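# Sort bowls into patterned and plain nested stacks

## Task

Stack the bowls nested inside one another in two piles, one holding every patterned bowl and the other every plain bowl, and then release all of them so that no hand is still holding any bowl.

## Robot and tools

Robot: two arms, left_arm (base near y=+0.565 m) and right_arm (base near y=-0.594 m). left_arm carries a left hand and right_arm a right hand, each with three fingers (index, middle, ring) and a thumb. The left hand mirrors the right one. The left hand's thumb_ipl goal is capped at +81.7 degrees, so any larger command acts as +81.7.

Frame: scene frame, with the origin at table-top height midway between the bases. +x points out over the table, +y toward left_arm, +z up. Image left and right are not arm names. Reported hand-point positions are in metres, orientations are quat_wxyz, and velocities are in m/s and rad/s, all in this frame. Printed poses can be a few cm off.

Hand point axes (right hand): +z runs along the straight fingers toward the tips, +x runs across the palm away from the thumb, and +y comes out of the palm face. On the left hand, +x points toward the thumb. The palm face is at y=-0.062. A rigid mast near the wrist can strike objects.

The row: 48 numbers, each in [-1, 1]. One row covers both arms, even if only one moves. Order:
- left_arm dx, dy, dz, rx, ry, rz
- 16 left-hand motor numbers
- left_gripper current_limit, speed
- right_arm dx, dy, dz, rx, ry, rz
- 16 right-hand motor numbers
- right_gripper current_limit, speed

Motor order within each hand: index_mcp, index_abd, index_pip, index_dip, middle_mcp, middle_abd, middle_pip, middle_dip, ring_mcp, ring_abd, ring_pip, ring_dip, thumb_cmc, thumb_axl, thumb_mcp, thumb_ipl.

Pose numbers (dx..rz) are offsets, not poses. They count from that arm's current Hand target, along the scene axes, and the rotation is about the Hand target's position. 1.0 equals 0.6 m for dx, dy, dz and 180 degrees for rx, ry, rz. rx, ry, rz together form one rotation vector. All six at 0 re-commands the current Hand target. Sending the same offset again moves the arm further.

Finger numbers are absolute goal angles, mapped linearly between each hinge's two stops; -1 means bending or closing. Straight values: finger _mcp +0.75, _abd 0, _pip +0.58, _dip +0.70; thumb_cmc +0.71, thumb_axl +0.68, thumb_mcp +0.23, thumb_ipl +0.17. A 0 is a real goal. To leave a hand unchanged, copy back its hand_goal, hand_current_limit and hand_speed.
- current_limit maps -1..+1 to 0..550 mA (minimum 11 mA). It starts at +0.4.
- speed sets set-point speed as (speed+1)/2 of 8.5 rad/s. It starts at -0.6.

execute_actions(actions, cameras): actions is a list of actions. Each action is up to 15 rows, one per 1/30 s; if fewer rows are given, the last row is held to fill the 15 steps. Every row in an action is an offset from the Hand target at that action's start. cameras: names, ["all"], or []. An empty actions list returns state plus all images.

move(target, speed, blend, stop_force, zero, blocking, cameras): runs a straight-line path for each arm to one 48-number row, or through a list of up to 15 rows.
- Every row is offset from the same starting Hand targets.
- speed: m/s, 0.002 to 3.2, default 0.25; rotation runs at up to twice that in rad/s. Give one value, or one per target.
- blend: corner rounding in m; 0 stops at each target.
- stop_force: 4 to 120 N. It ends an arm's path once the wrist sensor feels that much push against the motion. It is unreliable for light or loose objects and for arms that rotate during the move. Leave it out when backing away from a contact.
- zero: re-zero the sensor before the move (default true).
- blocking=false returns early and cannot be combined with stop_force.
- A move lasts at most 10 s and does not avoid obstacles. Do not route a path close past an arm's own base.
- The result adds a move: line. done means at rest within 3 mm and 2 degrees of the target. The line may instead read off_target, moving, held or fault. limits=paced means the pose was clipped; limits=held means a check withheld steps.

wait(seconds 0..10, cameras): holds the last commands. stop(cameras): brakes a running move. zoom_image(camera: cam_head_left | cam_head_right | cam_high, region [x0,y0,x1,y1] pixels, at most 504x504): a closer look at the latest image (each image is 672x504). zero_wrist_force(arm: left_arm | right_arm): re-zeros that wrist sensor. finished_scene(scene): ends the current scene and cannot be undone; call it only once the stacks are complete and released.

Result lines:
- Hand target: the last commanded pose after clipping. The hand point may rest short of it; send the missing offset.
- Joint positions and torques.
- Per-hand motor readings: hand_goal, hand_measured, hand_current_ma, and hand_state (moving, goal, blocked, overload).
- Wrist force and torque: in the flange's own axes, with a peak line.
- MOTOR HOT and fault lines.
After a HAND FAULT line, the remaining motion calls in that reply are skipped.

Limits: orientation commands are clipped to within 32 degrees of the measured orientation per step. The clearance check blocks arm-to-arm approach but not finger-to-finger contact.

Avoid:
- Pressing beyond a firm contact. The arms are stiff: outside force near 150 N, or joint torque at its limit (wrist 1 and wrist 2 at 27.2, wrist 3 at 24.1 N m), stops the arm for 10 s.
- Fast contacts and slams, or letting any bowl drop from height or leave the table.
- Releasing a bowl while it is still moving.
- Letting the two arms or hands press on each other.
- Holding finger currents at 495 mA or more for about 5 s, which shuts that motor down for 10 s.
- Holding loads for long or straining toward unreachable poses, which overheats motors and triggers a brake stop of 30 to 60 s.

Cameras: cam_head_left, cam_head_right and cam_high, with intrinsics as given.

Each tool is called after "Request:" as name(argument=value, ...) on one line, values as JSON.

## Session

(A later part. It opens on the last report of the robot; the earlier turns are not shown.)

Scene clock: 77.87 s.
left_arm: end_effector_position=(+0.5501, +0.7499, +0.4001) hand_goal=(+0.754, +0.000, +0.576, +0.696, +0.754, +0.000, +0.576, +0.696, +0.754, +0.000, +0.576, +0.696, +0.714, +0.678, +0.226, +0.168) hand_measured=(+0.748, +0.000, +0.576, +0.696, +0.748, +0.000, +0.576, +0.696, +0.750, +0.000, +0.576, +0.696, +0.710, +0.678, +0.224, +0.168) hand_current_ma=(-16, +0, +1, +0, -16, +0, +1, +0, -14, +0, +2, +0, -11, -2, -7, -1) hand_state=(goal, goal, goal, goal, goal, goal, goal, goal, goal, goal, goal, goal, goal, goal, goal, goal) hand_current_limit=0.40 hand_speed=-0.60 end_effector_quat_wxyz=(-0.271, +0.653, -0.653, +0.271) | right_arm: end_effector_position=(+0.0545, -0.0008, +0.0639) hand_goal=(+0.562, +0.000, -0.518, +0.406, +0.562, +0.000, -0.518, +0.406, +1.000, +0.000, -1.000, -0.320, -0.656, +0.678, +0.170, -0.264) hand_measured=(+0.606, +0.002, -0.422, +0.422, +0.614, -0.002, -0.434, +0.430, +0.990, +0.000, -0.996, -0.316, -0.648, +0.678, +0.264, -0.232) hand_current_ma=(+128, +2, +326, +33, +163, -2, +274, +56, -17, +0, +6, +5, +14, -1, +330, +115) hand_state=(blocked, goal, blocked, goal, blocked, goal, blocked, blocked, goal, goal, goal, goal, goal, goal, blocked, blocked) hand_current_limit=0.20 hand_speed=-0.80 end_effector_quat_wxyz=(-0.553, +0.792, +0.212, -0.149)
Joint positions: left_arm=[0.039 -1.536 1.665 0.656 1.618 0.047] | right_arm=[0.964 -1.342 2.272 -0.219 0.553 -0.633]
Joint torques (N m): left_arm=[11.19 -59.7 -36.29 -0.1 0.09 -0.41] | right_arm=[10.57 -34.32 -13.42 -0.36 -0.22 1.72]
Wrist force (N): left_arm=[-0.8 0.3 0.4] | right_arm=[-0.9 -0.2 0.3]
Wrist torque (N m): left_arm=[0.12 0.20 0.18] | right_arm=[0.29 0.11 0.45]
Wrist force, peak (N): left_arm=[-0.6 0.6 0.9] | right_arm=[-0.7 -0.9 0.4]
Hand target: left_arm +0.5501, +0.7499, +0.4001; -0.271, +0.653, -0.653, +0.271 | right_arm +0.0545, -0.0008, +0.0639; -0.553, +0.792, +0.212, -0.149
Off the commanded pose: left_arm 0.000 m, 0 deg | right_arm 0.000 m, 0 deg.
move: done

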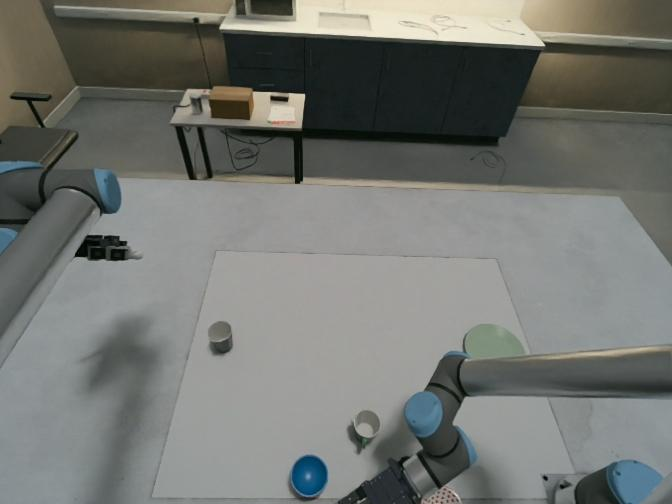

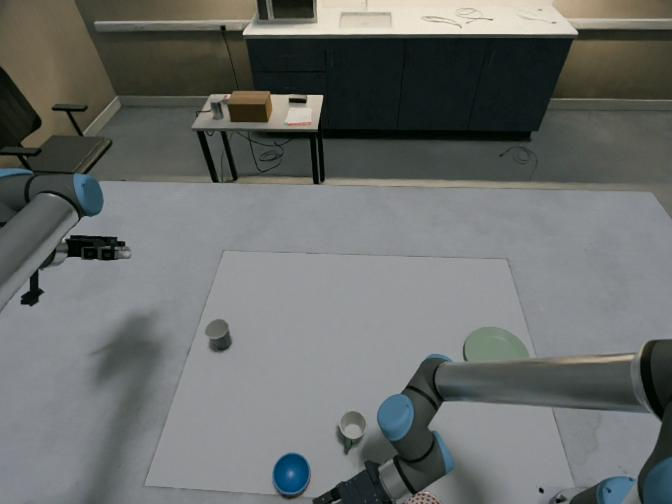

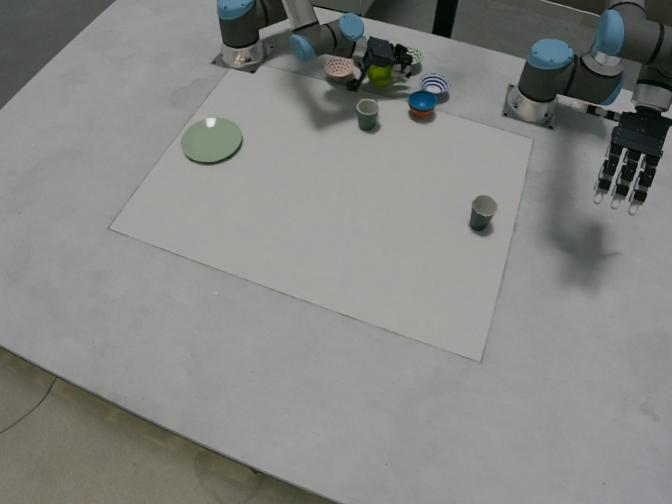

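Request:
move(target=[[0,0,0,0,0,0,0.754,0,0.576,0.696,0.754,0,0.576,0.696,0.754,0,0.576,0.696,0.714,0.678,0.226,0.168,0.4,-0.6, 0,0,0.2267,0,0,0,0.562,0,-0.518,0.406,0.562,0,-0.518,0.406,1.0,0,-1.0,-0.32,-0.657,0.678,0.169,-0.265,0.2,-0.8],[0,0,0,0,0,0,0.754,0,0.576,0.696,0.754,0,0.576,0.696,0.754,0,0.576,0.696,0.714,0.678,0.226,0.168,0.4,-0.6, 0.2092,0.324,0.2267,0,0,-0.3333,0.562,0,-0.518,0.406,0.562,0,-0.518,0.406,1.0,0,-1.0,-0.32,-0.657,0.678,0.169,-0.265,0.2,-0.8],[0,0,0,0,0,0,0.754,0,0.576,0.696,0.754,0,0.576,0.696,0.754,0,0.576,0.696,0.714,0.678,0.226,0.168,0.4,-0.6, 0.2092,0.324,0.1018,0,0,-0.3333,0.562,0,-0.518,0.406,0.562,0,-0.518,0.406,1.0,0,-1.0,-0.32,-0.657,0.678,0.169,-0.265,0.2,-0.8]], speed=0.25, blend=[0.03,0.02, 0], cameras=["all"])

Request:
zoom_image(camera="cam_high", region=[360, 30, 480, 130])

Request:
zoom_image(camera="cam_head_left", region=[240, 404, 360, 504])

Scene clock: 82.07 s.
left_arm: end_effector_position=(+0.5501, +0.7499, +0.4001) hand_goal=(+0.754, +0.000, +0.576, +0.696, +0.754, +0.000, +0.576, +0.696, +0.754, +0.000, +0.576, +0.696, +0.714, +0.678, +0.226, +0.168) hand_measured=(+0.748, +0.000, +0.576, +0.696, +0.748, +0.000, +0.576, +0.696, +0.750, +0.000, +0.576, +0.696, +0.710, +0.678, +0.224, +0.168) hand_current_ma=(-16, +0, +1, +0, -16, +0, +1, +0, -14, +0, +2, +0, -11, -2, -7, -1) hand_state=(goal, goal, goal, goal, goal, goal, goal, goal, goal, goal, goal, goal, goal, goal, goal, goal) hand_current_limit=0.40 hand_speed=-0.60 end_effector_quat_wxyz=(-0.271, +0.653, -0.653, +0.271) | right_arm: end_effector_position=(+0.1800, +0.1936, +0.1252) hand_goal=(+0.562, +0.000, -0.518, +0.406, +0.562, +0.000, -0.518, +0.406, +1.000, +0.000, -1.000, -0.320, -0.656, +0.678, +0.170, -0.264) hand_measured=(+0.606, +0.002, -0.426, +0.422, +0.614, -0.002, -0.438, +0.430, +0.990, +0.000, -0.996, -0.316, -0.646, +0.678, +0.266, -0.232) hand_current_ma=(+131, +2, +311, +33, +163, -2, +262, +56, -16, +0, +5, +5, +16, -1, +330, +116) hand_state=(blocked, goal, blocked, goal, blocked, goal, blocked, blocked, goal, goal, goal, goal, goal, goal, blocked, blocked) hand_current_limit=0.20 hand_speed=-0.80 end_effector_quat_wxyz=(-0.554, +0.792, -0.212, +0.148)
Joint positions: left_arm=[0.039 -1.536 1.665 0.656 1.618 0.047] | right_arm=[1.262 -1.277 1.97 -0.335 1.769 0.074]
Joint torques (N m): left_arm=[11.45 -59.49 -36.43 -0.37 0.16 -0.34] | right_arm=[10.41 -52.09 -22.54 -3.69 2.68 2.66]
Wrist force (N): left_arm=[-0.6 0.2 0.2] | right_arm=[-0.9 -0.3 0.6]
Wrist torque (N m): left_arm=[0.12 0.16 0.20] | right_arm=[0.25 0.18 0.31]
Wrist force, peak (N): left_arm=[-0.6 0.7 0.8] | right_arm=[-0.9 -2.3 1.2]
Hand target: left_arm +0.5501, +0.7499, +0.4001; -0.271, +0.653, -0.653, +0.271 | right_arm +0.1800, +0.1936, +0.1250; -0.554, +0.792, -0.212, +0.148
Off the commanded pose: left_arm 0.000 m, 0 deg | right_arm 0.000 m, 0 deg.
move: done

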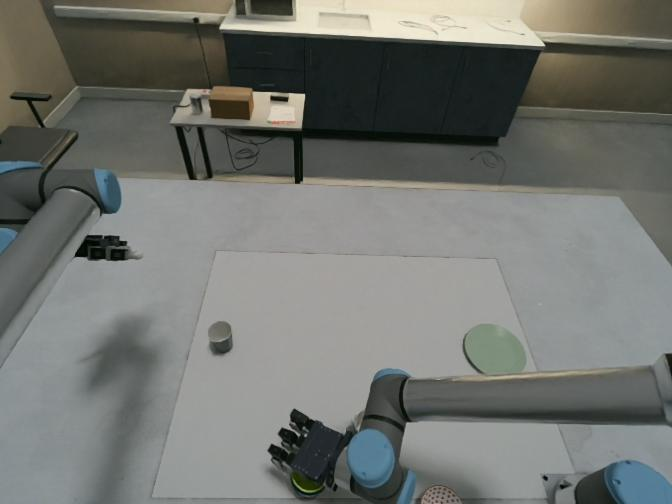

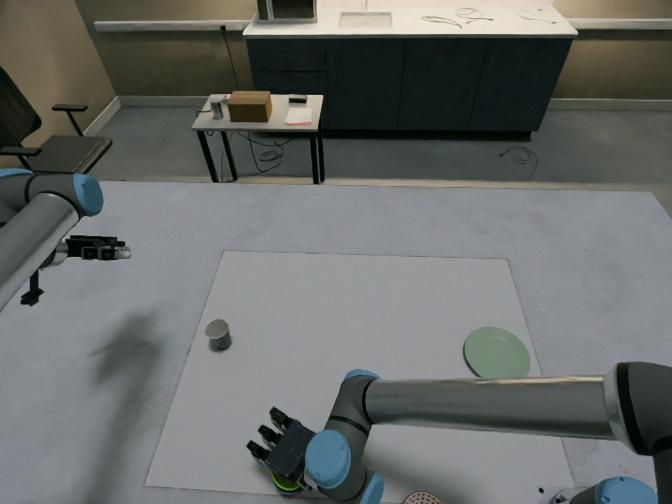

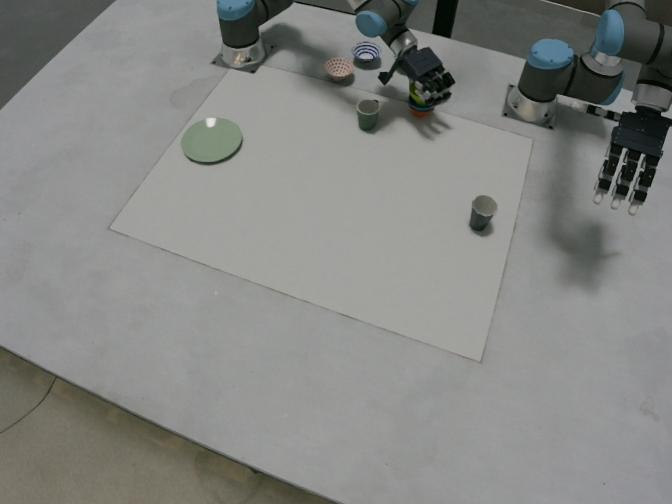

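Scaled by 4.200.

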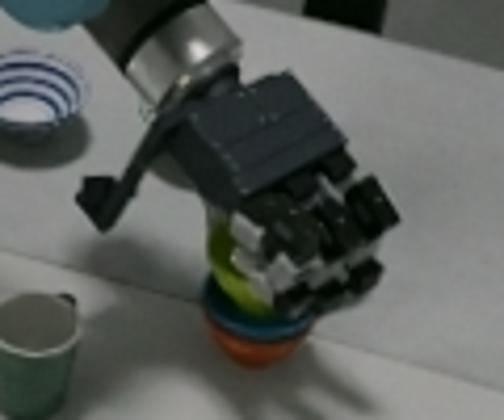

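Scaled by 4.200.

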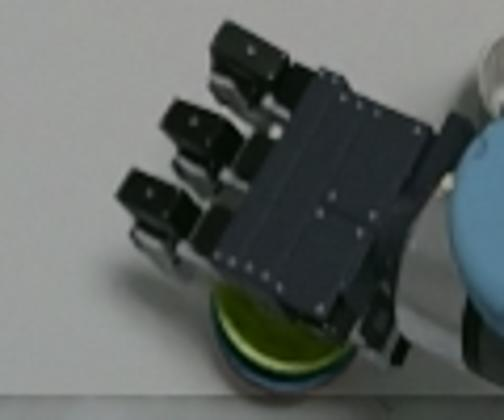

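Request:
move(target=[0,0,0,0,0,0,0.754,0,0.576,0.696,0.754,0,0.576,0.696,0.754,0,0.576,0.696,0.714,0.678,0.226,0.168,0.4,-0.6, 0,0,-0.0667,0,0,0,0.562,0,-0.518,0.406,0.562,0,-0.518,0.406,1.0,0,-1.0,-0.32,-0.657,0.678,0.169,-0.265,0.2,-0.8], speed=0.05, stop_force=4)

Request:
move(target=[0,0,0,0,0,0,0.754,0,0.576,0.696,0.754,0,0.576,0.696,0.754,0,0.576,0.696,0.714,0.678,0.226,0.168,0.4,-0.6, 0,0,0,0,0,0,0.685,0,0.066,0.261,0.685,0,0.066,0.261,1.0,0,-1.0,-0.32,-0.657,0.678,0.506,-0.373,0.4,-0.7])

Request:
move(target=[0,0,0,0,0,0,0.754,0,0.576,0.696,0.754,0,0.576,0.696,0.754,0,0.576,0.696,0.714,0.678,0.226,0.168,0.4,-0.6, 0,0,0.2,0,0,0,0.685,0,0.066,0.261,0.685,0,0.066,0.261,1.0,0,-1.0,-0.32,-0.657,0.678,0.506,-0.373,0.4,-0.6], cameras=["all"])

Request:
zoom_image(camera="cam_high", region=[320, 20, 480, 130])

Request:
zoom_image(camera="cam_head_left", region=[240, 404, 360, 504])

Scene clock: 84.37 s.
left_arm: end_effector_position=(+0.5501, +0.7499, +0.4001) hand_goal=(+0.754, +0.000, +0.576, +0.696, +0.754, +0.000, +0.576, +0.696, +0.754, +0.000, +0.576, +0.696, +0.714, +0.678, +0.226, +0.168) hand_measured=(+0.748, +0.000, +0.576, +0.696, +0.748, +0.000, +0.576, +0.696, +0.750, +0.000, +0.576, +0.696, +0.710, +0.678, +0.224, +0.168) hand_current_ma=(-16, +0, +1, +0, -16, +0, +1, +0, -14, +0, +2, +0, -11, -2, -7, -1) hand_state=(goal, goal, goal, goal, goal, goal, goal, goal, goal, goal, goal, goal, goal, goal, goal, goal) hand_current_limit=0.40 hand_speed=-0.60 end_effector_quat_wxyz=(-0.271, +0.653, -0.653, +0.271) | right_arm: end_effector_position=(+0.1800, +0.1936, +0.0990) hand_goal=(+0.562, +0.000, -0.518, +0.406, +0.562, +0.000, -0.518, +0.406, +1.000, +0.000, -1.000, -0.320, -0.656, +0.678, +0.170, -0.264) hand_measured=(+0.620, +0.002, -0.450, +0.420, +0.620, -0.004, -0.452, +0.430, +0.990, +0.000, -0.996, -0.316, -0.646, +0.678, +0.268, -0.232) hand_current_ma=(+186, +2, +212, +29, +181, -4, +201, +56, -16, +0, +5, +5, +16, -1, +330, +116) hand_state=(blocked, goal, blocked, goal, blocked, goal, blocked, blocked, goal, goal, goal, goal, goal, goal, blocked, blocked) hand_current_limit=0.20 hand_speed=-0.80 end_effector_quat_wxyz=(-0.554, +0.792, -0.212, +0.148)
Joint positions: left_arm=[0.039 -1.536 1.665 0.656 1.618 0.047] | right_arm=[1.262 -1.246 1.987 -0.383 1.769 0.074]
Joint torques (N m): left_arm=[12.36 -60.13 -35.71 -0.39 0.06 -0.02] | right_arm=[6.5 -77.5 -46.35 1.8 1.99 0.59]
Wrist force (N): left_arm=[-0.3 0.2 1.1] | right_arm=[-1.1 0.0 0.5]
Wrist torque (N m): left_arm=[0.03 0.15 0.23] | right_arm=[0.24 0.19 0.28]
Wrist force, peak (N): left_arm=[-0.7 0.4 1.0] | right_arm=[-1.3 -7.1 -1.3]
Hand target: left_arm +0.5501, +0.7499, +0.4001; -0.271, +0.653, -0.653, +0.271 | right_arm +0.1800, +0.1936, +0.0990; -0.554, +0.792, -0.212, +0.148 (not the last commanded pose)
Off the commanded pose: left_arm 0.000 m, 0 deg | right_arm 0.014 m, 0 deg.
move: contact (right_arm)

Scene clock: 85.20 s.
left_arm: end_effector_position=(+0.5501, +0.7499, +0.4001) hand_goal=(+0.754, +0.000, +0.576, +0.696, +0.754, +0.000, +0.576, +0.696, +0.754, +0.000, +0.576, +0.696, +0.714, +0.678, +0.226, +0.168) hand_measured=(+0.748, +0.000, +0.576, +0.696, +0.748, +0.000, +0.576, +0.696, +0.750, +0.000, +0.576, +0.696, +0.710, +0.678, +0.224, +0.168) hand_current_ma=(-16, +0, +1, +0, -16, +0, +1, +0, -14, +0, +2, +0, -11, -2, -7, -1) hand_state=(goal, goal, goal, goal, goal, goal, goal, goal, goal, goal, goal, goal, goal, goal, goal, goal) hand_current_limit=0.40 hand_speed=-0.60 end_effector_quat_wxyz=(-0.271, +0.653, -0.653, +0.271) | right_arm: end_effector_position=(+0.1800, +0.1936, +0.0990) hand_goal=(+0.686, +0.000, +0.066, +0.262, +0.686, +0.000, +0.066, +0.262, +1.000, +0.000, -1.000, -0.320, -0.656, +0.678, +0.506, -0.372) hand_measured=(+0.672, +0.002, +0.060, +0.264, +0.672, -0.004, +0.062, +0.266, +0.990, +0.000, -0.996, -0.316, -0.652, +0.678, +0.500, -0.370) hand_current_ma=(-30, +2, -9, +3, -31, -3, -7, +4, -16, +0, +5, +5, +6, -1, -14, +4) hand_state=(goal, goal, goal, goal, goal, goal, goal, goal, goal, goal, goal, goal, goal, goal, goal, goal) hand_current_limit=0.40 hand_speed=-0.70 end_effector_quat_wxyz=(-0.554, +0.792, -0.212, +0.148)
Joint positions: left_arm=[0.039 -1.536 1.665 0.656 1.618 0.047] | right_arm=[1.262 -1.246 1.987 -0.383 1.769 0.074]
Joint torques (N m): left_arm=[11.06 -60.62 -36.18 -0.34 -0.17 -0.35] | right_arm=[6.69 -78.25 -45.11 1.93 2.03 -0.23]
Wrist force (N): left_arm=[-0.2 0.0 0.6] | right_arm=[-1.1 -0.8 0.4]
Wrist torque (N m): left_arm=[0.07 0.13 0.22] | right_arm=[0.22 0.20 0.26]
Wrist force, peak (N): left_arm=[-1.1 0.4 0.6] | right_arm=[-1.2 -0.7 0.7]
Hand target: left_arm +0.5501, +0.7499, +0.4001; -0.271, +0.653, -0.653, +0.271 | right_arm +0.1800, +0.1936, +0.0990; -0.554, +0.792, -0.212, +0.148
Off the commanded pose: left_arm 0.000 m, 0 deg | right_arm 0.000 m, 0 deg.
move: done

Scene clock: 86.40 s.
left_arm: end_effector_position=(+0.5501, +0.7499, +0.4001) hand_goal=(+0.754, +0.000, +0.576, +0.696, +0.754, +0.000, +0.576, +0.696, +0.754, +0.000, +0.576, +0.696, +0.714, +0.678, +0.226, +0.168) hand_measured=(+0.748, +0.000, +0.576, +0.696, +0.748, +0.000, +0.576, +0.696, +0.750, +0.000, +0.576, +0.696, +0.710, +0.678, +0.224, +0.168) hand_current_ma=(-16, +0, +1, +0, -16, +0, +1, +0, -14, +0, +2, +0, -11, -2, -7, -1) hand_state=(goal, goal, goal, goal, goal, goal, goal, goal, goal, goal, goal, goal, goal, goal, goal, goal) hand_current_limit=0.40 hand_speed=-0.60 end_effector_quat_wxyz=(-0.271, +0.653, -0.653, +0.271) | right_arm: end_effector_position=(+0.1800, +0.1936, +0.2188) hand_goal=(+0.686, +0.000, +0.066, +0.262, +0.686, +0.000, +0.066, +0.262, +1.000, +0.000, -1.000, -0.320, -0.656, +0.678, +0.506, -0.372) hand_measured=(+0.672, +0.002, +0.060, +0.264, +0.672, -0.004, +0.062, +0.266, +0.990, +0.000, -0.996, -0.316, -0.652, +0.678, +0.500, -0.370) hand_current_ma=(-29, +2, -8, +3, -30, -3, -6, +4, -16, +0, +5, +5, +6, -1, -13, +3) hand_state=(goal, goal, goal, goal, goal, goal, goal, goal, goal, goal, goal, goal, goal, goal, goal, goal) hand_current_limit=0.40 hand_speed=-0.60 end_effector_quat_wxyz=(-0.554, +0.792, -0.212, +0.148)
Joint positions: left_arm=[0.039 -1.536 1.665 0.656 1.618 0.047] | right_arm=[1.262 -1.37 1.893 -0.165 1.769 0.074]
Joint torques (N m): left_arm=[10.68 -60.1 -36.04 -0.17 -0.24 -0.57] | right_arm=[-6.01 -72.24 -51.6 1.72 -1.49 2.16]
Wrist force (N): left_arm=[-0.8 0.6 0.5] | right_arm=[-0.9 -0.5 0.4]
Wrist torque (N m): left_arm=[0.15 0.21 0.17] | right_arm=[0.28 0.12 0.28]
Wrist force, peak (N): left_arm=[-1.2 0.2 0.7] | right_arm=[-1.3 -0.8 2.1]
Hand target: left_arm +0.5501, +0.7499, +0.4001; -0.271, +0.653, -0.653, +0.271 | right_arm +0.1800, +0.1936, +0.2190; -0.554, +0.792, -0.212, +0.148
Off the commanded pose: left_arm 0.000 m, 0 deg | right_arm 0.000 m, 0 deg.
move: done

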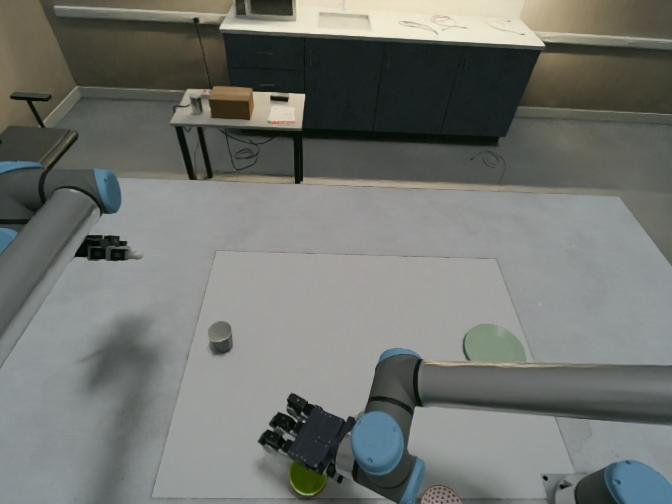

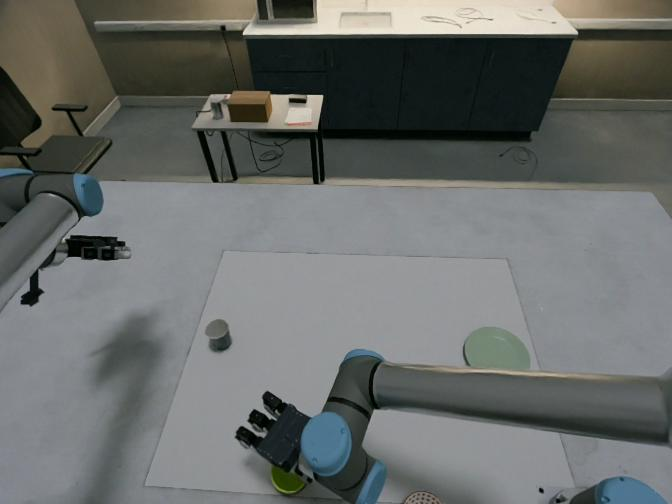

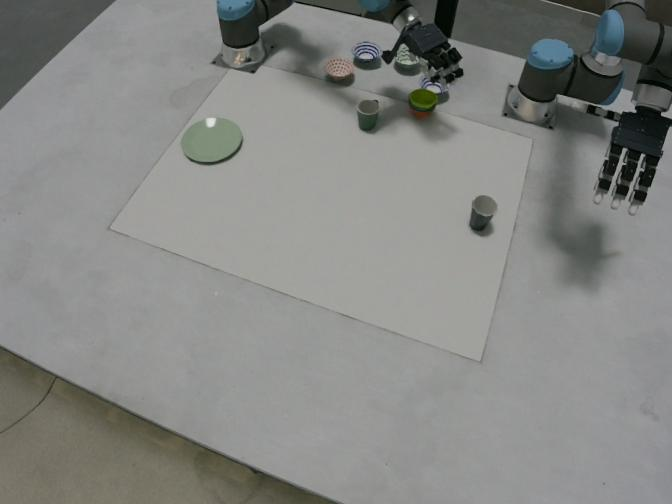

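Scaled by 3.150.

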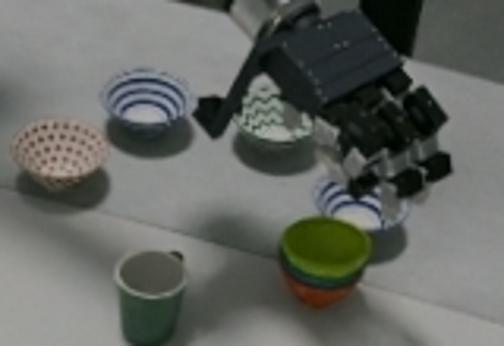

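Scaled by 4.200.

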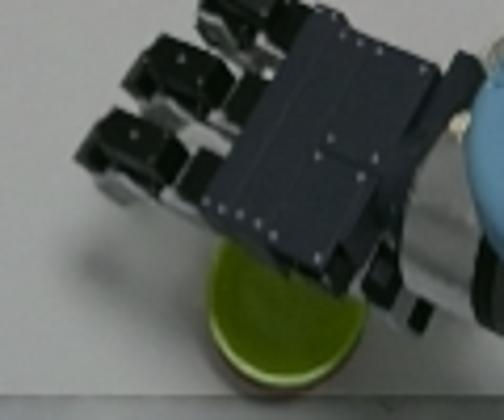

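Request:
move(target=[[0,0,0,0,0,0,0.754,0,0.576,0.696,0.754,0,0.576,0.696,0.754,0,0.576,0.696,0.714,0.678,0.226,0.168,0.4,-0.6, -0.4075,-0.5122,0,0,0,0,0.685,0,0.066,0.261,0.685,0,0.066,0.261,1.0,0,-1.0,-0.32,-0.657,0.678,0.506,-0.373,0.4,-0.6],[0,0,0,0,0,0,0.754,0,0.576,0.696,0.754,0,0.576,0.696,0.754,0,0.576,0.696,0.714,0.678,0.226,0.168,0.4,-0.6, -0.4075,-0.5122,-0.19,0,0,0,0.685,0,0.066,0.261,0.685,0,0.066,0.261,1.0,0,-1.0,-0.32,-0.657,0.678,0.506,-0.373,0.4,-0.6]], speed=0.3, blend=[0.03,0], cameras=["cam_high"])

Request:
zoom_image(camera="cam_high", region=[320, 10, 440, 110])

Scene clock: 90.00 s.
left_arm: end_effector_position=(+0.5501, +0.7499, +0.4001) hand_goal=(+0.754, +0.000, +0.576, +0.696, +0.754, +0.000, +0.576, +0.696, +0.754, +0.000, +0.576, +0.696, +0.714, +0.678, +0.226, +0.168) hand_measured=(+0.748, +0.000, +0.576, +0.696, +0.748, +0.000, +0.576, +0.696, +0.750, +0.000, +0.576, +0.696, +0.710, +0.678, +0.224, +0.168) hand_current_ma=(-16, +0, +1, +0, -16, +0, +1, +0, -14, +0, +2, +0, -11, -2, -7, -1) hand_state=(goal, goal, goal, goal, goal, goal, goal, goal, goal, goal, goal, goal, goal, goal, goal, goal) hand_current_limit=0.40 hand_speed=-0.60 end_effector_quat_wxyz=(-0.271, +0.653, -0.653, +0.271) | right_arm: end_effector_position=(-0.0645, -0.1138, +0.1051) hand_goal=(+0.686, +0.000, +0.066, +0.262, +0.686, +0.000, +0.066, +0.262, +1.000, +0.000, -1.000, -0.320, -0.656, +0.678, +0.506, -0.372) hand_measured=(+0.672, +0.002, +0.060, +0.264, +0.672, -0.002, +0.062, +0.266, +0.990, +0.000, -0.996, -0.316, -0.654, +0.678, +0.500, -0.370) hand_current_ma=(-29, +2, -7, +3, -30, -3, -6, +4, -16, +0, +5, +5, +4, -1, -10, +3) hand_state=(goal, goal, goal, goal, goal, goal, goal, goal, goal, goal, goal, goal, goal, goal, goal, goal) hand_current_limit=0.40 hand_speed=-0.60 end_effector_quat_wxyz=(-0.554, +0.792, -0.212, +0.148)
Joint positions: left_arm=[0.039 -1.536 1.665 0.656 1.618 0.047] | right_arm=[1.764 -1.583 2.397 -0.364 2.233 0.289]
Joint torques (N m): left_arm=[12.94 -59.7 -36 -0.09 -0.48 -0.45] | right_arm=[10.88 -16.77 -18.41 -2.6 3.44 -0.53]
Wrist force (N): left_arm=[-0.3 0.1 0.4] | right_arm=[-1.1 -1.0 0.8]
Wrist torque (N m): left_arm=[0.10 0.13 0.22] | right_arm=[0.14 0.11 0.22]
Wrist force, peak (N): left_arm=[-1.1 0.4 0.9] | right_arm=[-1.9 -1.4 -1.2]
Hand target: left_arm +0.5501, +0.7499, +0.4001; -0.271, +0.653, -0.653, +0.271 | right_arm -0.0645, -0.1138, +0.1050; -0.554, +0.792, -0.212, +0.148
Off the commanded pose: left_arm 0.000 m, 0 deg | right_arm 0.000 m, 0 deg.
move: done
Images, in order (width x height): cam_high 672x504.

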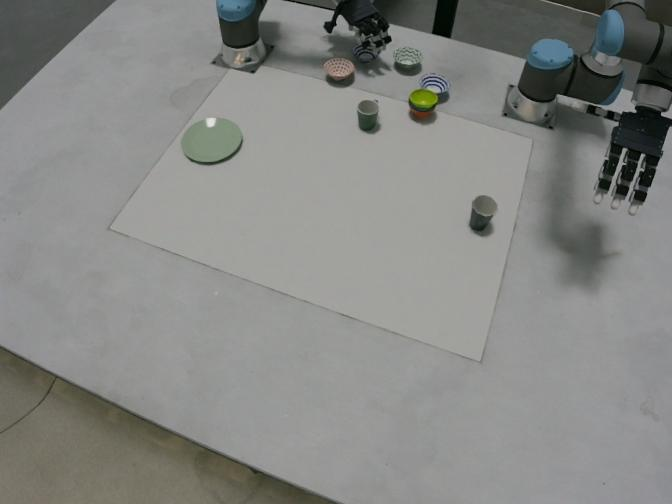

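Scaled by 4.200.

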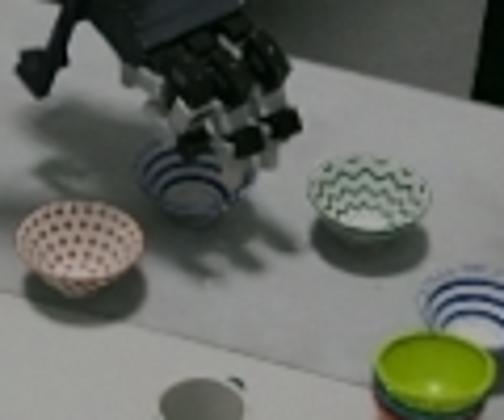

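Request:
move(target=[0,0,0,0,0,0,0.754,0,0.576,0.696,0.754,0,0.576,0.696,0.754,0,0.576,0.696,0.714,0.678,0.226,0.168,0.4,-0.6, 0,0,-0.04,0,0,0,0.685,0,0.066,0.261,0.685,0,0.066,0.261,1.0,0,-1.0,-0.32,-0.657,0.678,0.506,-0.373,0.4,-0.6], speed=0.1, stop_force=5, cameras=["cam_high"])

Request:
zoom_image(camera="cam_high", region=[330, 20, 410, 90])

Scene clock: 92.10 s.
left_arm: end_effector_position=(+0.5501, +0.7499, +0.4001) hand_goal=(+0.754, +0.000, +0.576, +0.696, +0.754, +0.000, +0.576, +0.696, +0.754, +0.000, +0.576, +0.696, +0.714, +0.678, +0.226, +0.168) hand_measured=(+0.748, +0.000, +0.576, +0.696, +0.748, +0.000, +0.576, +0.696, +0.750, +0.000, +0.576, +0.696, +0.710, +0.678, +0.224, +0.168) hand_current_ma=(-16, +0, +1, +0, -16, +0, +1, +0, -14, +0, +2, +0, -11, -2, -7, -1) hand_state=(goal, goal, goal, goal, goal, goal, goal, goal, goal, goal, goal, goal, goal, goal, goal, goal) hand_current_limit=0.40 hand_speed=-0.60 end_effector_quat_wxyz=(-0.271, +0.653, -0.653, +0.271) | right_arm: end_effector_position=(-0.0645, -0.1138, +0.0810) hand_goal=(+0.686, +0.000, +0.066, +0.262, +0.686, +0.000, +0.066, +0.262, +1.000, +0.000, -1.000, -0.320, -0.656, +0.678, +0.506, -0.372) hand_measured=(+0.672, +0.002, +0.060, +0.264, +0.672, -0.002, +0.062, +0.266, +0.990, +0.000, -0.996, -0.316, -0.654, +0.678, +0.500, -0.370) hand_current_ma=(-29, +2, -7, +3, -30, -3, -6, +4, -16, +0, +5, +5, +4, -1, -10, +3) hand_state=(goal, goal, goal, goal, goal, goal, goal, goal, goal, goal, goal, goal, goal, goal, goal, goal) hand_current_limit=0.40 hand_speed=-0.60 end_effector_quat_wxyz=(-0.554, +0.792, -0.212, +0.148)
Joint positions: left_arm=[0.039 -1.536 1.665 0.656 1.618 0.047] | right_arm=[1.764 -1.538 2.416 -0.427 2.233 0.289]
Joint torques (N m): left_arm=[12.34 -59.45 -35.82 0.1 -0.4 -0.29] | right_arm=[4.75 -19.81 -16.52 -2.32 0.42 -0.43]
Wrist force (N): left_arm=[-0.7 0.3 0.4] | right_arm=[-0.9 -1.1 0.3]
Wrist torque (N m): left_arm=[0.12 0.18 0.18] | right_arm=[0.19 0.13 0.24]
Wrist force, peak (N): left_arm=[-0.7 1.0 0.6] | right_arm=[-1.3 -1.4 0.5]
Hand target: left_arm +0.5501, +0.7499, +0.4001; -0.271, +0.653, -0.653, +0.271 | right_arm -0.0645, -0.1138, +0.0810; -0.554, +0.792, -0.212, +0.148
Off the commanded pose: left_arm 0.000 m, 0 deg | right_arm 0.000 m, 0 deg.
move: done
Images, in order (width x height): cam_high 672x504.

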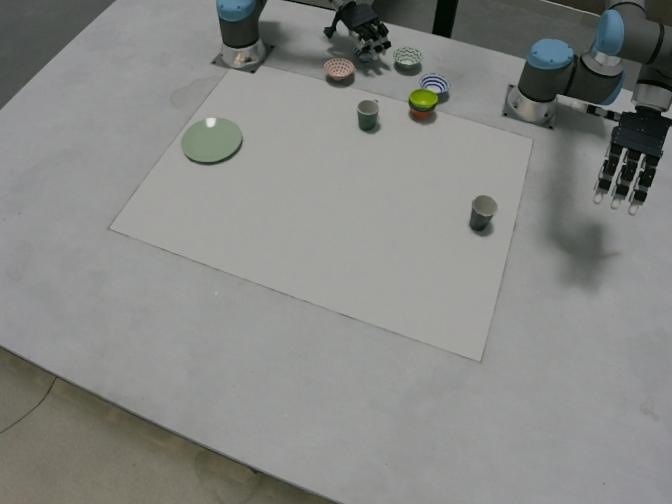

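Scaled by 6.300.

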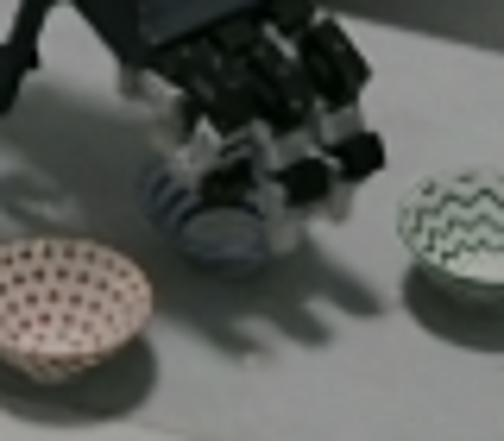

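Request:
move(target=[0,0,0,0,0,0,0.754,0,0.576,0.696,0.754,0,0.576,0.696,0.754,0,0.576,0.696,0.714,0.678,0.226,0.168,0.4,-0.6, 0.0167,0.0117,-0.0475,0,0,0,0.685,0,0.066,0.261,0.685,0,0.066,0.261,1.0,0,-1.0,-0.32,-0.657,0.678,0.506,-0.373,0.4,-0.6], speed=0.08, stop_force=5, cameras=["cam_high"])

Request:
zoom_image(camera="cam_high", region=[330, 20, 410, 90])

Scene clock: 94.03 s.
left_arm: end_effector_position=(+0.5501, +0.7499, +0.4001) hand_goal=(+0.754, +0.000, +0.576, +0.696, +0.754, +0.000, +0.576, +0.696, +0.754, +0.000, +0.576, +0.696, +0.714, +0.678, +0.226, +0.168) hand_measured=(+0.748, +0.000, +0.576, +0.696, +0.748, +0.000, +0.576, +0.696, +0.750, +0.000, +0.576, +0.696, +0.710, +0.678, +0.224, +0.168) hand_current_ma=(-16, +0, +1, +0, -16, +0, +1, +0, -14, +0, +2, +0, -11, -2, -7, -1) hand_state=(goal, goal, goal, goal, goal, goal, goal, goal, goal, goal, goal, goal, goal, goal, goal, goal) hand_current_limit=0.40 hand_speed=-0.60 end_effector_quat_wxyz=(-0.271, +0.653, -0.653, +0.271) | right_arm: end_effector_position=(-0.0545, -0.1067, +0.0525) hand_goal=(+0.686, +0.000, +0.066, +0.262, +0.686, +0.000, +0.066, +0.262, +1.000, +0.000, -1.000, -0.320, -0.656, +0.678, +0.506, -0.372) hand_measured=(+0.672, +0.002, +0.060, +0.264, +0.674, -0.002, +0.064, +0.266, +0.990, +0.000, -0.996, -0.316, -0.654, +0.678, +0.500, -0.370) hand_current_ma=(-29, +2, -7, +3, -25, -3, -3, +4, -16, +0, +5, +5, +4, -1, -10, +3) hand_state=(goal, goal, goal, goal, goal, goal, goal, goal, goal, goal, goal, goal, goal, goal, goal, goal) hand_current_limit=0.40 hand_speed=-0.60 end_effector_quat_wxyz=(-0.554, +0.792, -0.212, +0.148)
Joint positions: left_arm=[0.039 -1.536 1.665 0.656 1.618 0.047] | right_arm=[1.73 -1.486 2.439 -0.513 2.203 0.271]
Joint torques (N m): left_arm=[12.2 -58.47 -36.58 -0.24 -0.55 0.05] | right_arm=[-6.37 -21.36 -13.47 -2.49 -2.27 -0.55]
Wrist force (N): left_arm=[-0.6 0.3 0.5] | right_arm=[-1.1 -0.5 0.3]
Wrist torque (N m): left_arm=[0.12 0.17 0.19] | right_arm=[0.24 0.15 0.24]
Wrist force, peak (N): left_arm=[-0.7 0.9 0.5] | right_arm=[-1.2 -1.7 0.0]
Hand target: left_arm +0.5501, +0.7499, +0.4001; -0.271, +0.653, -0.653, +0.271 | right_arm -0.0545, -0.1067, +0.0525; -0.554, +0.792, -0.212, +0.148
Off the commanded pose: left_arm 0.000 m, 0 deg | right_arm 0.000 m, 0 deg.
move: done
Images, in order (width x height): cam_high 672x504.

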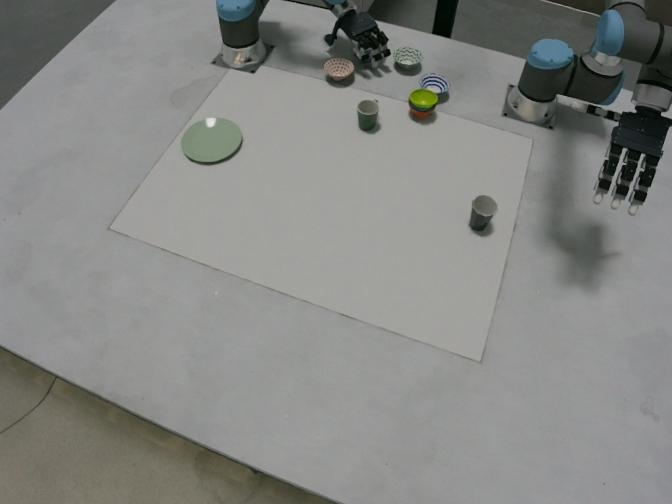

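Scaled by 6.300.

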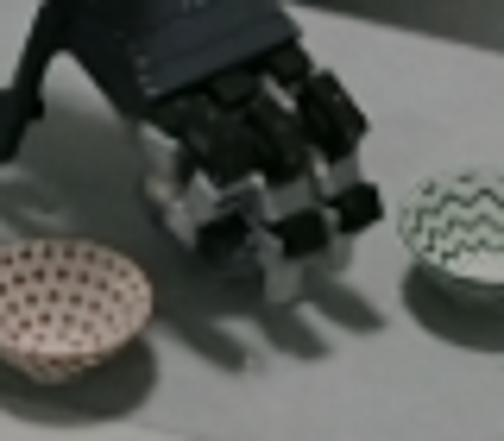

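Request:
move(target=[0,0,0,0,0,0,0.754,0,0.576,0.696,0.754,0,0.576,0.696,0.754,0,0.576,0.696,0.714,0.678,0.226,0.168,0.4,-0.6, 0,0,0,0,0,0,0.562,0,-0.518,0.406,0.562,0,-0.518,0.406,1.0,0,-1.0,-0.32,-0.657,0.678,0.169,-0.265,0.0,-0.8], cameras=["cam_high"])

Request:
zoom_image(camera="cam_high", region=[330, 20, 410, 90])

Scene clock: 95.37 s.
left_arm: end_effector_position=(+0.5501, +0.7499, +0.4001) hand_goal=(+0.754, +0.000, +0.576, +0.696, +0.754, +0.000, +0.576, +0.696, +0.754, +0.000, +0.576, +0.696, +0.714, +0.678, +0.226, +0.168) hand_measured=(+0.748, +0.000, +0.576, +0.696, +0.748, +0.000, +0.576, +0.696, +0.750, +0.000, +0.576, +0.696, +0.710, +0.678, +0.224, +0.168) hand_current_ma=(-16, +0, +1, +0, -16, +0, +1, +0, -14, +0, +2, +0, -11, -2, -7, -1) hand_state=(goal, goal, goal, goal, goal, goal, goal, goal, goal, goal, goal, goal, goal, goal, goal, goal) hand_current_limit=0.40 hand_speed=-0.60 end_effector_quat_wxyz=(-0.271, +0.653, -0.653, +0.271) | right_arm: end_effector_position=(-0.0545, -0.1067, +0.0525) hand_goal=(+0.562, +0.000, -0.518, +0.406, +0.562, +0.000, -0.518, +0.406, +1.000, +0.000, -1.000, -0.320, -0.656, +0.678, +0.170, -0.264) hand_measured=(+0.594, +0.006, -0.454, +0.410, +0.600, -0.008, -0.458, +0.414, +0.990, +0.000, -0.996, -0.316, -0.646, +0.678, +0.320, -0.234) hand_current_ma=(+87, +7, +195, +6, +108, -10, +176, +12, -16, +0, +5, +5, +18, -1, +275, +102) hand_state=(blocked, goal, blocked, goal, blocked, goal, blocked, goal, goal, goal, goal, goal, goal, goal, blocked, blocked) hand_current_limit=0.00 hand_speed=-0.80 end_effector_quat_wxyz=(-0.554, +0.792, -0.212, +0.148)
Joint positions: left_arm=[0.039 -1.536 1.665 0.656 1.618 0.047] | right_arm=[1.73 -1.486 2.439 -0.513 2.203 0.271]
Joint torques (N m): left_arm=[12.73 -58.36 -36.24 -0.45 -0.22 0.03] | right_arm=[-4.65 -24.08 -16.5 0.8 -1.9 -0.76]
Wrist force (N): left_arm=[-0.3 0.5 0.4] | right_arm=[-0.9 1.1 0.7]
Wrist torque (N m): left_arm=[0.15 0.13 0.21] | right_arm=[0.30 0.13 0.25]
Wrist force, peak (N): left_arm=[-1.1 0.6 0.6] | right_arm=[-1.3 1.4 0.7]
Hand target: left_arm +0.5501, +0.7499, +0.4001; -0.271, +0.653, -0.653, +0.271 | right_arm -0.0545, -0.1067, +0.0525; -0.554, +0.792, -0.212, +0.148
Off the commanded pose: left_arm 0.000 m, 0 deg | right_arm 0.000 m, 0 deg.
move: done
Images, in order (width x height): cam_high 672x504.

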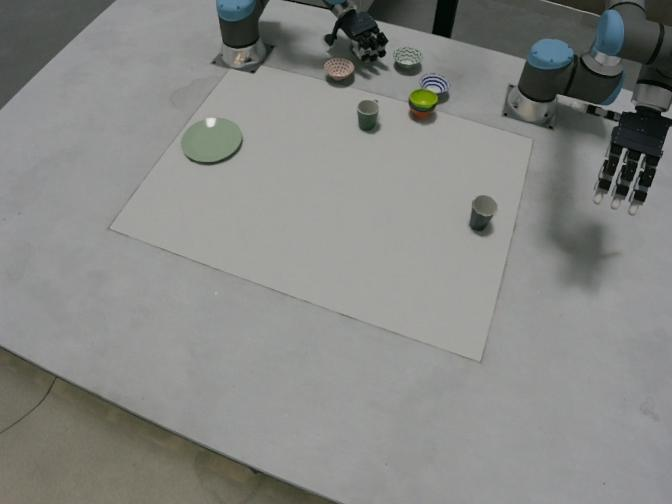

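Scaled by 6.300.

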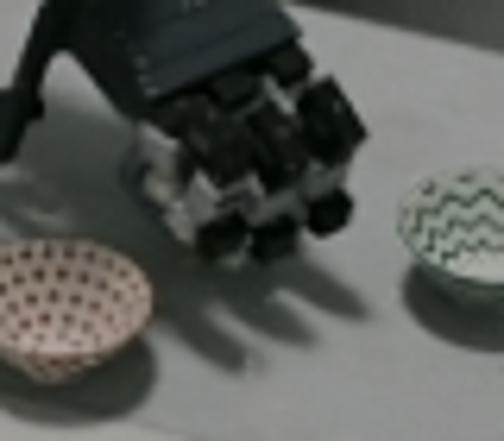

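Request:
move(target=[0,0,0,0,0,0,0.754,0,0.576,0.696,0.754,0,0.576,0.696,0.754,0,0.576,0.696,0.714,0.678,0.226,0.168,0.4,-0.6, 0,0,0.1,0,0,0,0.562,0,-0.518,0.406,0.562,0,-0.518,0.406,1.0,0,-1.0,-0.32,-0.657,0.678,0.169,-0.265,0.1,-0.8], speed=0.08, cameras=["cam_high"])

Request:
zoom_image(camera="cam_high", region=[330, 10, 410, 80])

Scene clock: 96.87 s.
left_arm: end_effector_position=(+0.5501, +0.7499, +0.4001) hand_goal=(+0.754, +0.000, +0.576, +0.696, +0.754, +0.000, +0.576, +0.696, +0.754, +0.000, +0.576, +0.696, +0.714, +0.678, +0.226, +0.168) hand_measured=(+0.748, +0.000, +0.576, +0.696, +0.748, +0.000, +0.576, +0.696, +0.750, +0.000, +0.576, +0.696, +0.710, +0.678, +0.224, +0.168) hand_current_ma=(-16, +0, +1, +0, -16, +0, +1, +0, -14, +0, +2, +0, -11, -2, -7, -1) hand_state=(goal, goal, goal, goal, goal, goal, goal, goal, goal, goal, goal, goal, goal, goal, goal, goal) hand_current_limit=0.40 hand_speed=-0.60 end_effector_quat_wxyz=(-0.271, +0.653, -0.653, +0.271) | right_arm: end_effector_position=(-0.0545, -0.1068, +0.1124) hand_goal=(+0.562, +0.000, -0.518, +0.406, +0.562, +0.000, -0.518, +0.406, +1.000, +0.000, -1.000, -0.320, -0.656, +0.678, +0.170, -0.264) hand_measured=(+0.596, +0.006, -0.456, +0.410, +0.600, -0.008, -0.460, +0.414, +0.990, +0.000, -0.996, -0.316, -0.646, +0.678, +0.320, -0.234) hand_current_ma=(+89, +7, +188, +6, +109, -10, +172, +13, -16, +0, +5, +5, +19, -1, +303, +102) hand_state=(blocked, goal, blocked, goal, blocked, goal, blocked, goal, goal, goal, goal, goal, goal, goal, blocked, blocked) hand_current_limit=0.10 hand_speed=-0.80 end_effector_quat_wxyz=(-0.554, +0.792, -0.212, +0.148)
Joint positions: left_arm=[0.039 -1.536 1.665 0.656 1.618 0.047] | right_arm=[1.731 -1.599 2.394 -0.355 2.203 0.271]
Joint torques (N m): left_arm=[11.12 -58.67 -36.63 -0.15 -0.23 0.01] | right_arm=[-1.43 -45.08 -45.37 2.9 -1.79 1.56]
Wrist force (N): left_arm=[-0.1 -0.1 0.3] | right_arm=[-1.0 1.1 1.3]
Wrist torque (N m): left_arm=[0.08 0.10 0.24] | right_arm=[0.25 0.10 0.24]
Wrist force, peak (N): left_arm=[-0.5 1.0 0.7] | right_arm=[-2.3 0.4 1.9]
Hand target: left_arm +0.5501, +0.7499, +0.4001; -0.271, +0.653, -0.653, +0.271 | right_arm -0.0545, -0.1067, +0.1125; -0.554, +0.792, -0.212, +0.148
Off the commanded pose: left_arm 0.000 m, 0 deg | right_arm 0.000 m, 0 deg.
move: done
Images, in order (width x height): cam_high 672x504.

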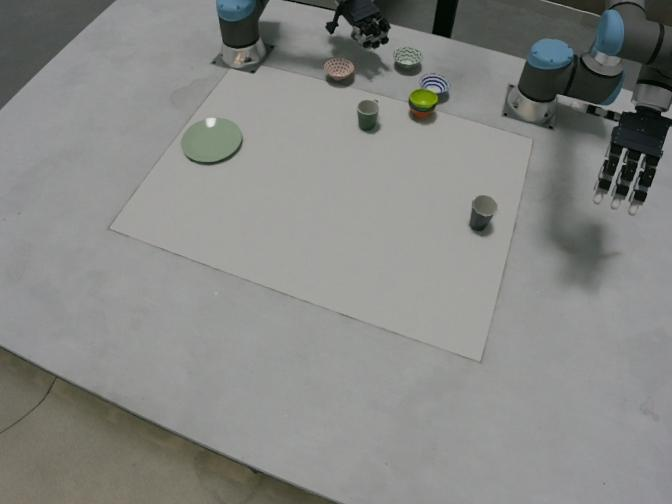

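Scaled by 6.300.

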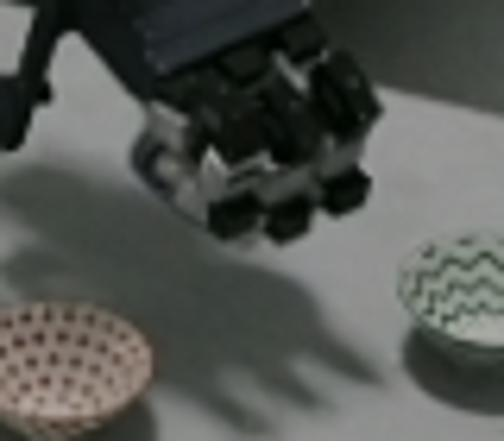

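Request:
move(target=[[0,0,0,0,0,0,0.754,0,0.576,0.696,0.754,0,0.576,0.696,0.754,0,0.576,0.696,0.714,0.678,0.226,0.168,0.4,-0.6, -0.0892,0.2818,0.079,0,0,0.1667,0.562,0,-0.518,0.406,0.562,0,-0.518,0.406,1.0,0,-1.0,-0.32,-0.657,0.678,0.169,-0.265,0.1,-0.8],[0,0,0,0,0,0,0.754,0,0.576,0.696,0.754,0,0.576,0.696,0.754,0,0.576,0.696,0.714,0.678,0.226,0.168,0.4,-0.6, -0.0892,0.2818,-0.0125,0,0,0.1667,0.562,0,-0.518,0.406,0.562,0,-0.518,0.406,1.0,0,-1.0,-0.32,-0.657,0.678,0.169,-0.265,0.1,-0.8]], speed=0.15, cameras=["cam_high"])

Request:
zoom_image(camera="cam_high", region=[370, 10, 450, 80])

Scene clock: 101.03 s.
left_arm: end_effector_position=(+0.5501, +0.7499, +0.4001) hand_goal=(+0.754, +0.000, +0.576, +0.696, +0.754, +0.000, +0.576, +0.696, +0.754, +0.000, +0.576, +0.696, +0.714, +0.678, +0.226, +0.168) hand_measured=(+0.748, +0.000, +0.576, +0.696, +0.748, +0.000, +0.576, +0.696, +0.750, +0.000, +0.576, +0.696, +0.710, +0.678, +0.224, +0.168) hand_current_ma=(-16, +0, +1, +0, -16, +0, +1, +0, -14, +0, +2, +0, -11, -2, -7, -1) hand_state=(goal, goal, goal, goal, goal, goal, goal, goal, goal, goal, goal, goal, goal, goal, goal, goal) hand_current_limit=0.40 hand_speed=-0.60 end_effector_quat_wxyz=(-0.271, +0.653, -0.653, +0.271) | right_arm: end_effector_position=(-0.1080, +0.0623, +0.1051) hand_goal=(+0.562, +0.000, -0.518, +0.406, +0.562, +0.000, -0.518, +0.406, +1.000, +0.000, -1.000, -0.320, -0.656, +0.678, +0.170, -0.264) hand_measured=(+0.596, +0.006, -0.456, +0.410, +0.602, -0.008, -0.460, +0.414, +0.990, +0.000, -0.996, -0.316, -0.646, +0.678, +0.320, -0.234) hand_current_ma=(+89, +7, +186, +6, +110, -10, +170, +13, -16, +0, +5, +5, +19, -1, +303, +102) hand_state=(blocked, goal, blocked, goal, blocked, goal, blocked, goal, goal, goal, goal, goal, goal, goal, blocked, blocked) hand_current_limit=0.10 hand_speed=-0.80 end_effector_quat_wxyz=(-0.573, +0.820, +0.000, +0.000)
Joint positions: left_arm=[0.039 -1.536 1.665 0.656 1.618 0.047] | right_arm=[1.571 -1.422 2.208 -0.436 1.568 -0.001]
Joint torques (N m): left_arm=[11.79 -57.77 -35.84 -0.37 -0.31 -0.02] | right_arm=[12.16 -38.15 -20.96 -3.76 1.02 1.56]
Wrist force (N): left_arm=[-0.7 0.1 0.5] | right_arm=[-1.1 0.8 1.4]
Wrist torque (N m): left_arm=[0.09 0.18 0.19] | right_arm=[0.20 0.11 0.41]
Wrist force, peak (N): left_arm=[-1.0 0.2 1.2] | right_arm=[-1.0 1.8 1.4]
Hand target: left_arm +0.5501, +0.7499, +0.4001; -0.271, +0.653, -0.653, +0.271 | right_arm -0.1080, +0.0623, +0.1050; -0.573, +0.820, +0.000, +0.000
Off the commanded pose: left_arm 0.000 m, 0 deg | right_arm 0.000 m, 0 deg.
move: done
Images, in order (width x height): cam_high 672x504.

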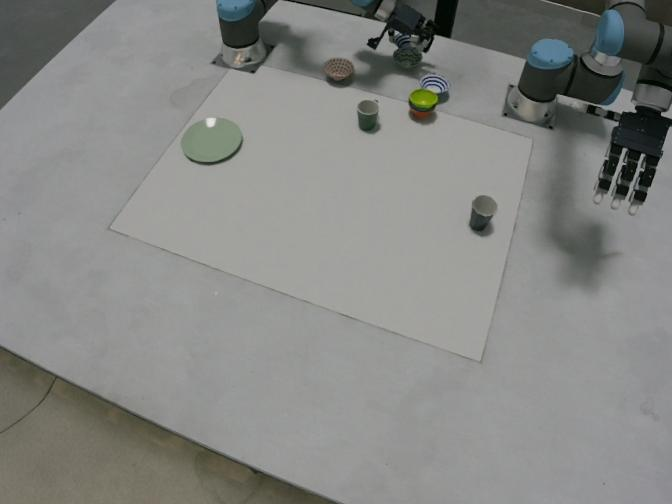

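Scaled by 6.300.

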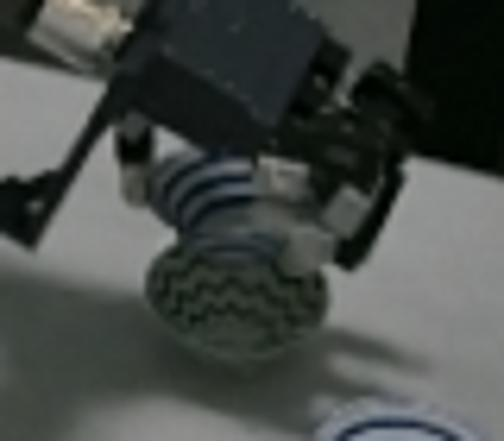

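Request:
move(target=[0,0,0,0,0,0,0.754,0,0.576,0.696,0.754,0,0.576,0.696,0.754,0,0.576,0.696,0.714,0.678,0.226,0.168,0.4,-0.6, 0.0333,0.0117,0,0,0,0,0.562,0,-0.518,0.406,0.562,0,-0.518,0.406,1.0,0,-1.0,-0.32,-0.657,0.678,0.169,-0.265,0.1,-0.8], speed=0.1, cameras=["cam_high"])

Request:
zoom_image(camera="cam_high", region=[380, 20, 440, 80])

Scene clock: 102.53 s.
left_arm: end_effector_position=(+0.5501, +0.7499, +0.4001) hand_goal=(+0.754, +0.000, +0.576, +0.696, +0.754, +0.000, +0.576, +0.696, +0.754, +0.000, +0.576, +0.696, +0.714, +0.678, +0.226, +0.168) hand_measured=(+0.748, +0.000, +0.576, +0.696, +0.748, +0.000, +0.576, +0.696, +0.750, +0.000, +0.576, +0.696, +0.710, +0.678, +0.224, +0.168) hand_current_ma=(-16, +0, +1, +0, -16, +0, +1, +0, -14, +0, +2, +0, -11, -2, -7, -1) hand_state=(goal, goal, goal, goal, goal, goal, goal, goal, goal, goal, goal, goal, goal, goal, goal, goal) hand_current_limit=0.40 hand_speed=-0.60 end_effector_quat_wxyz=(-0.271, +0.653, -0.653, +0.271) | right_arm: end_effector_position=(-0.0882, +0.0692, +0.1050) hand_goal=(+0.562, +0.000, -0.518, +0.406, +0.562, +0.000, -0.518, +0.406, +1.000, +0.000, -1.000, -0.320, -0.656, +0.678, +0.170, -0.264) hand_measured=(+0.596, +0.006, -0.456, +0.410, +0.602, -0.008, -0.460, +0.414, +0.990, +0.000, -0.996, -0.316, -0.646, +0.678, +0.320, -0.234) hand_current_ma=(+89, +7, +186, +6, +110, -10, +170, +13, -16, +0, +5, +5, +20, -1, +302, +102) hand_state=(blocked, goal, blocked, goal, blocked, goal, blocked, goal, goal, goal, goal, goal, goal, goal, blocked, blocked) hand_current_limit=0.10 hand_speed=-0.80 end_effector_quat_wxyz=(-0.573, +0.820, +0.000, +0.000)
Joint positions: left_arm=[0.039 -1.536 1.665 0.656 1.618 0.047] | right_arm=[1.528 -1.422 2.208 -0.436 1.528 -0.016]
Joint torques (N m): left_arm=[13.93 -58.48 -36.72 -0.22 -0.62 0.12] | right_arm=[-8.96 -50.97 -42.02 0.98 -3.59 -1.37]
Wrist force (N): left_arm=[-0.9 0.5 0.8] | right_arm=[-0.7 0.8 0.9]
Wrist torque (N m): left_arm=[0.11 0.21 0.16] | right_arm=[0.25 0.07 0.44]
Wrist force, peak (N): left_arm=[-0.9 0.5 0.8] | right_arm=[-1.5 0.9 1.0]
Hand target: left_arm +0.5501, +0.7499, +0.4001; -0.271, +0.653, -0.653, +0.271 | right_arm -0.0880, +0.0694, +0.1050; -0.573, +0.820, +0.000, +0.000
Off the commanded pose: left_arm 0.000 m, 0 deg | right_arm 0.000 m, 0 deg.
move: done
Images, in order (width x height): cam_high 672x504.

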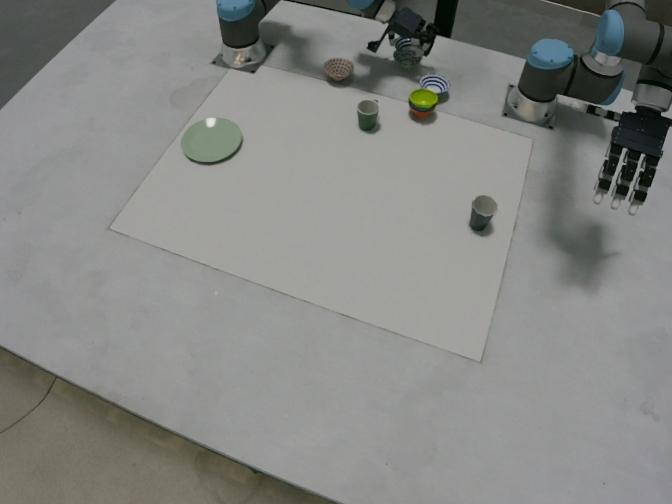

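Scaled by 8.400.

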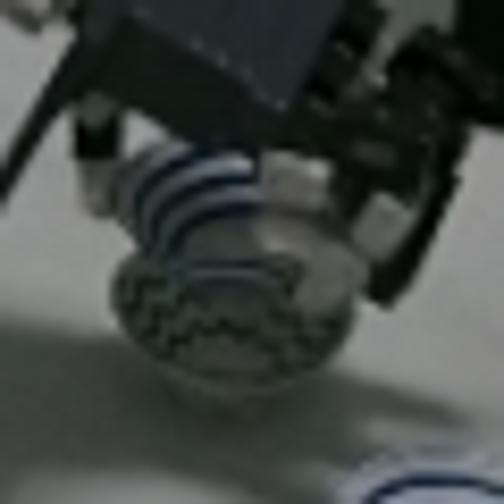

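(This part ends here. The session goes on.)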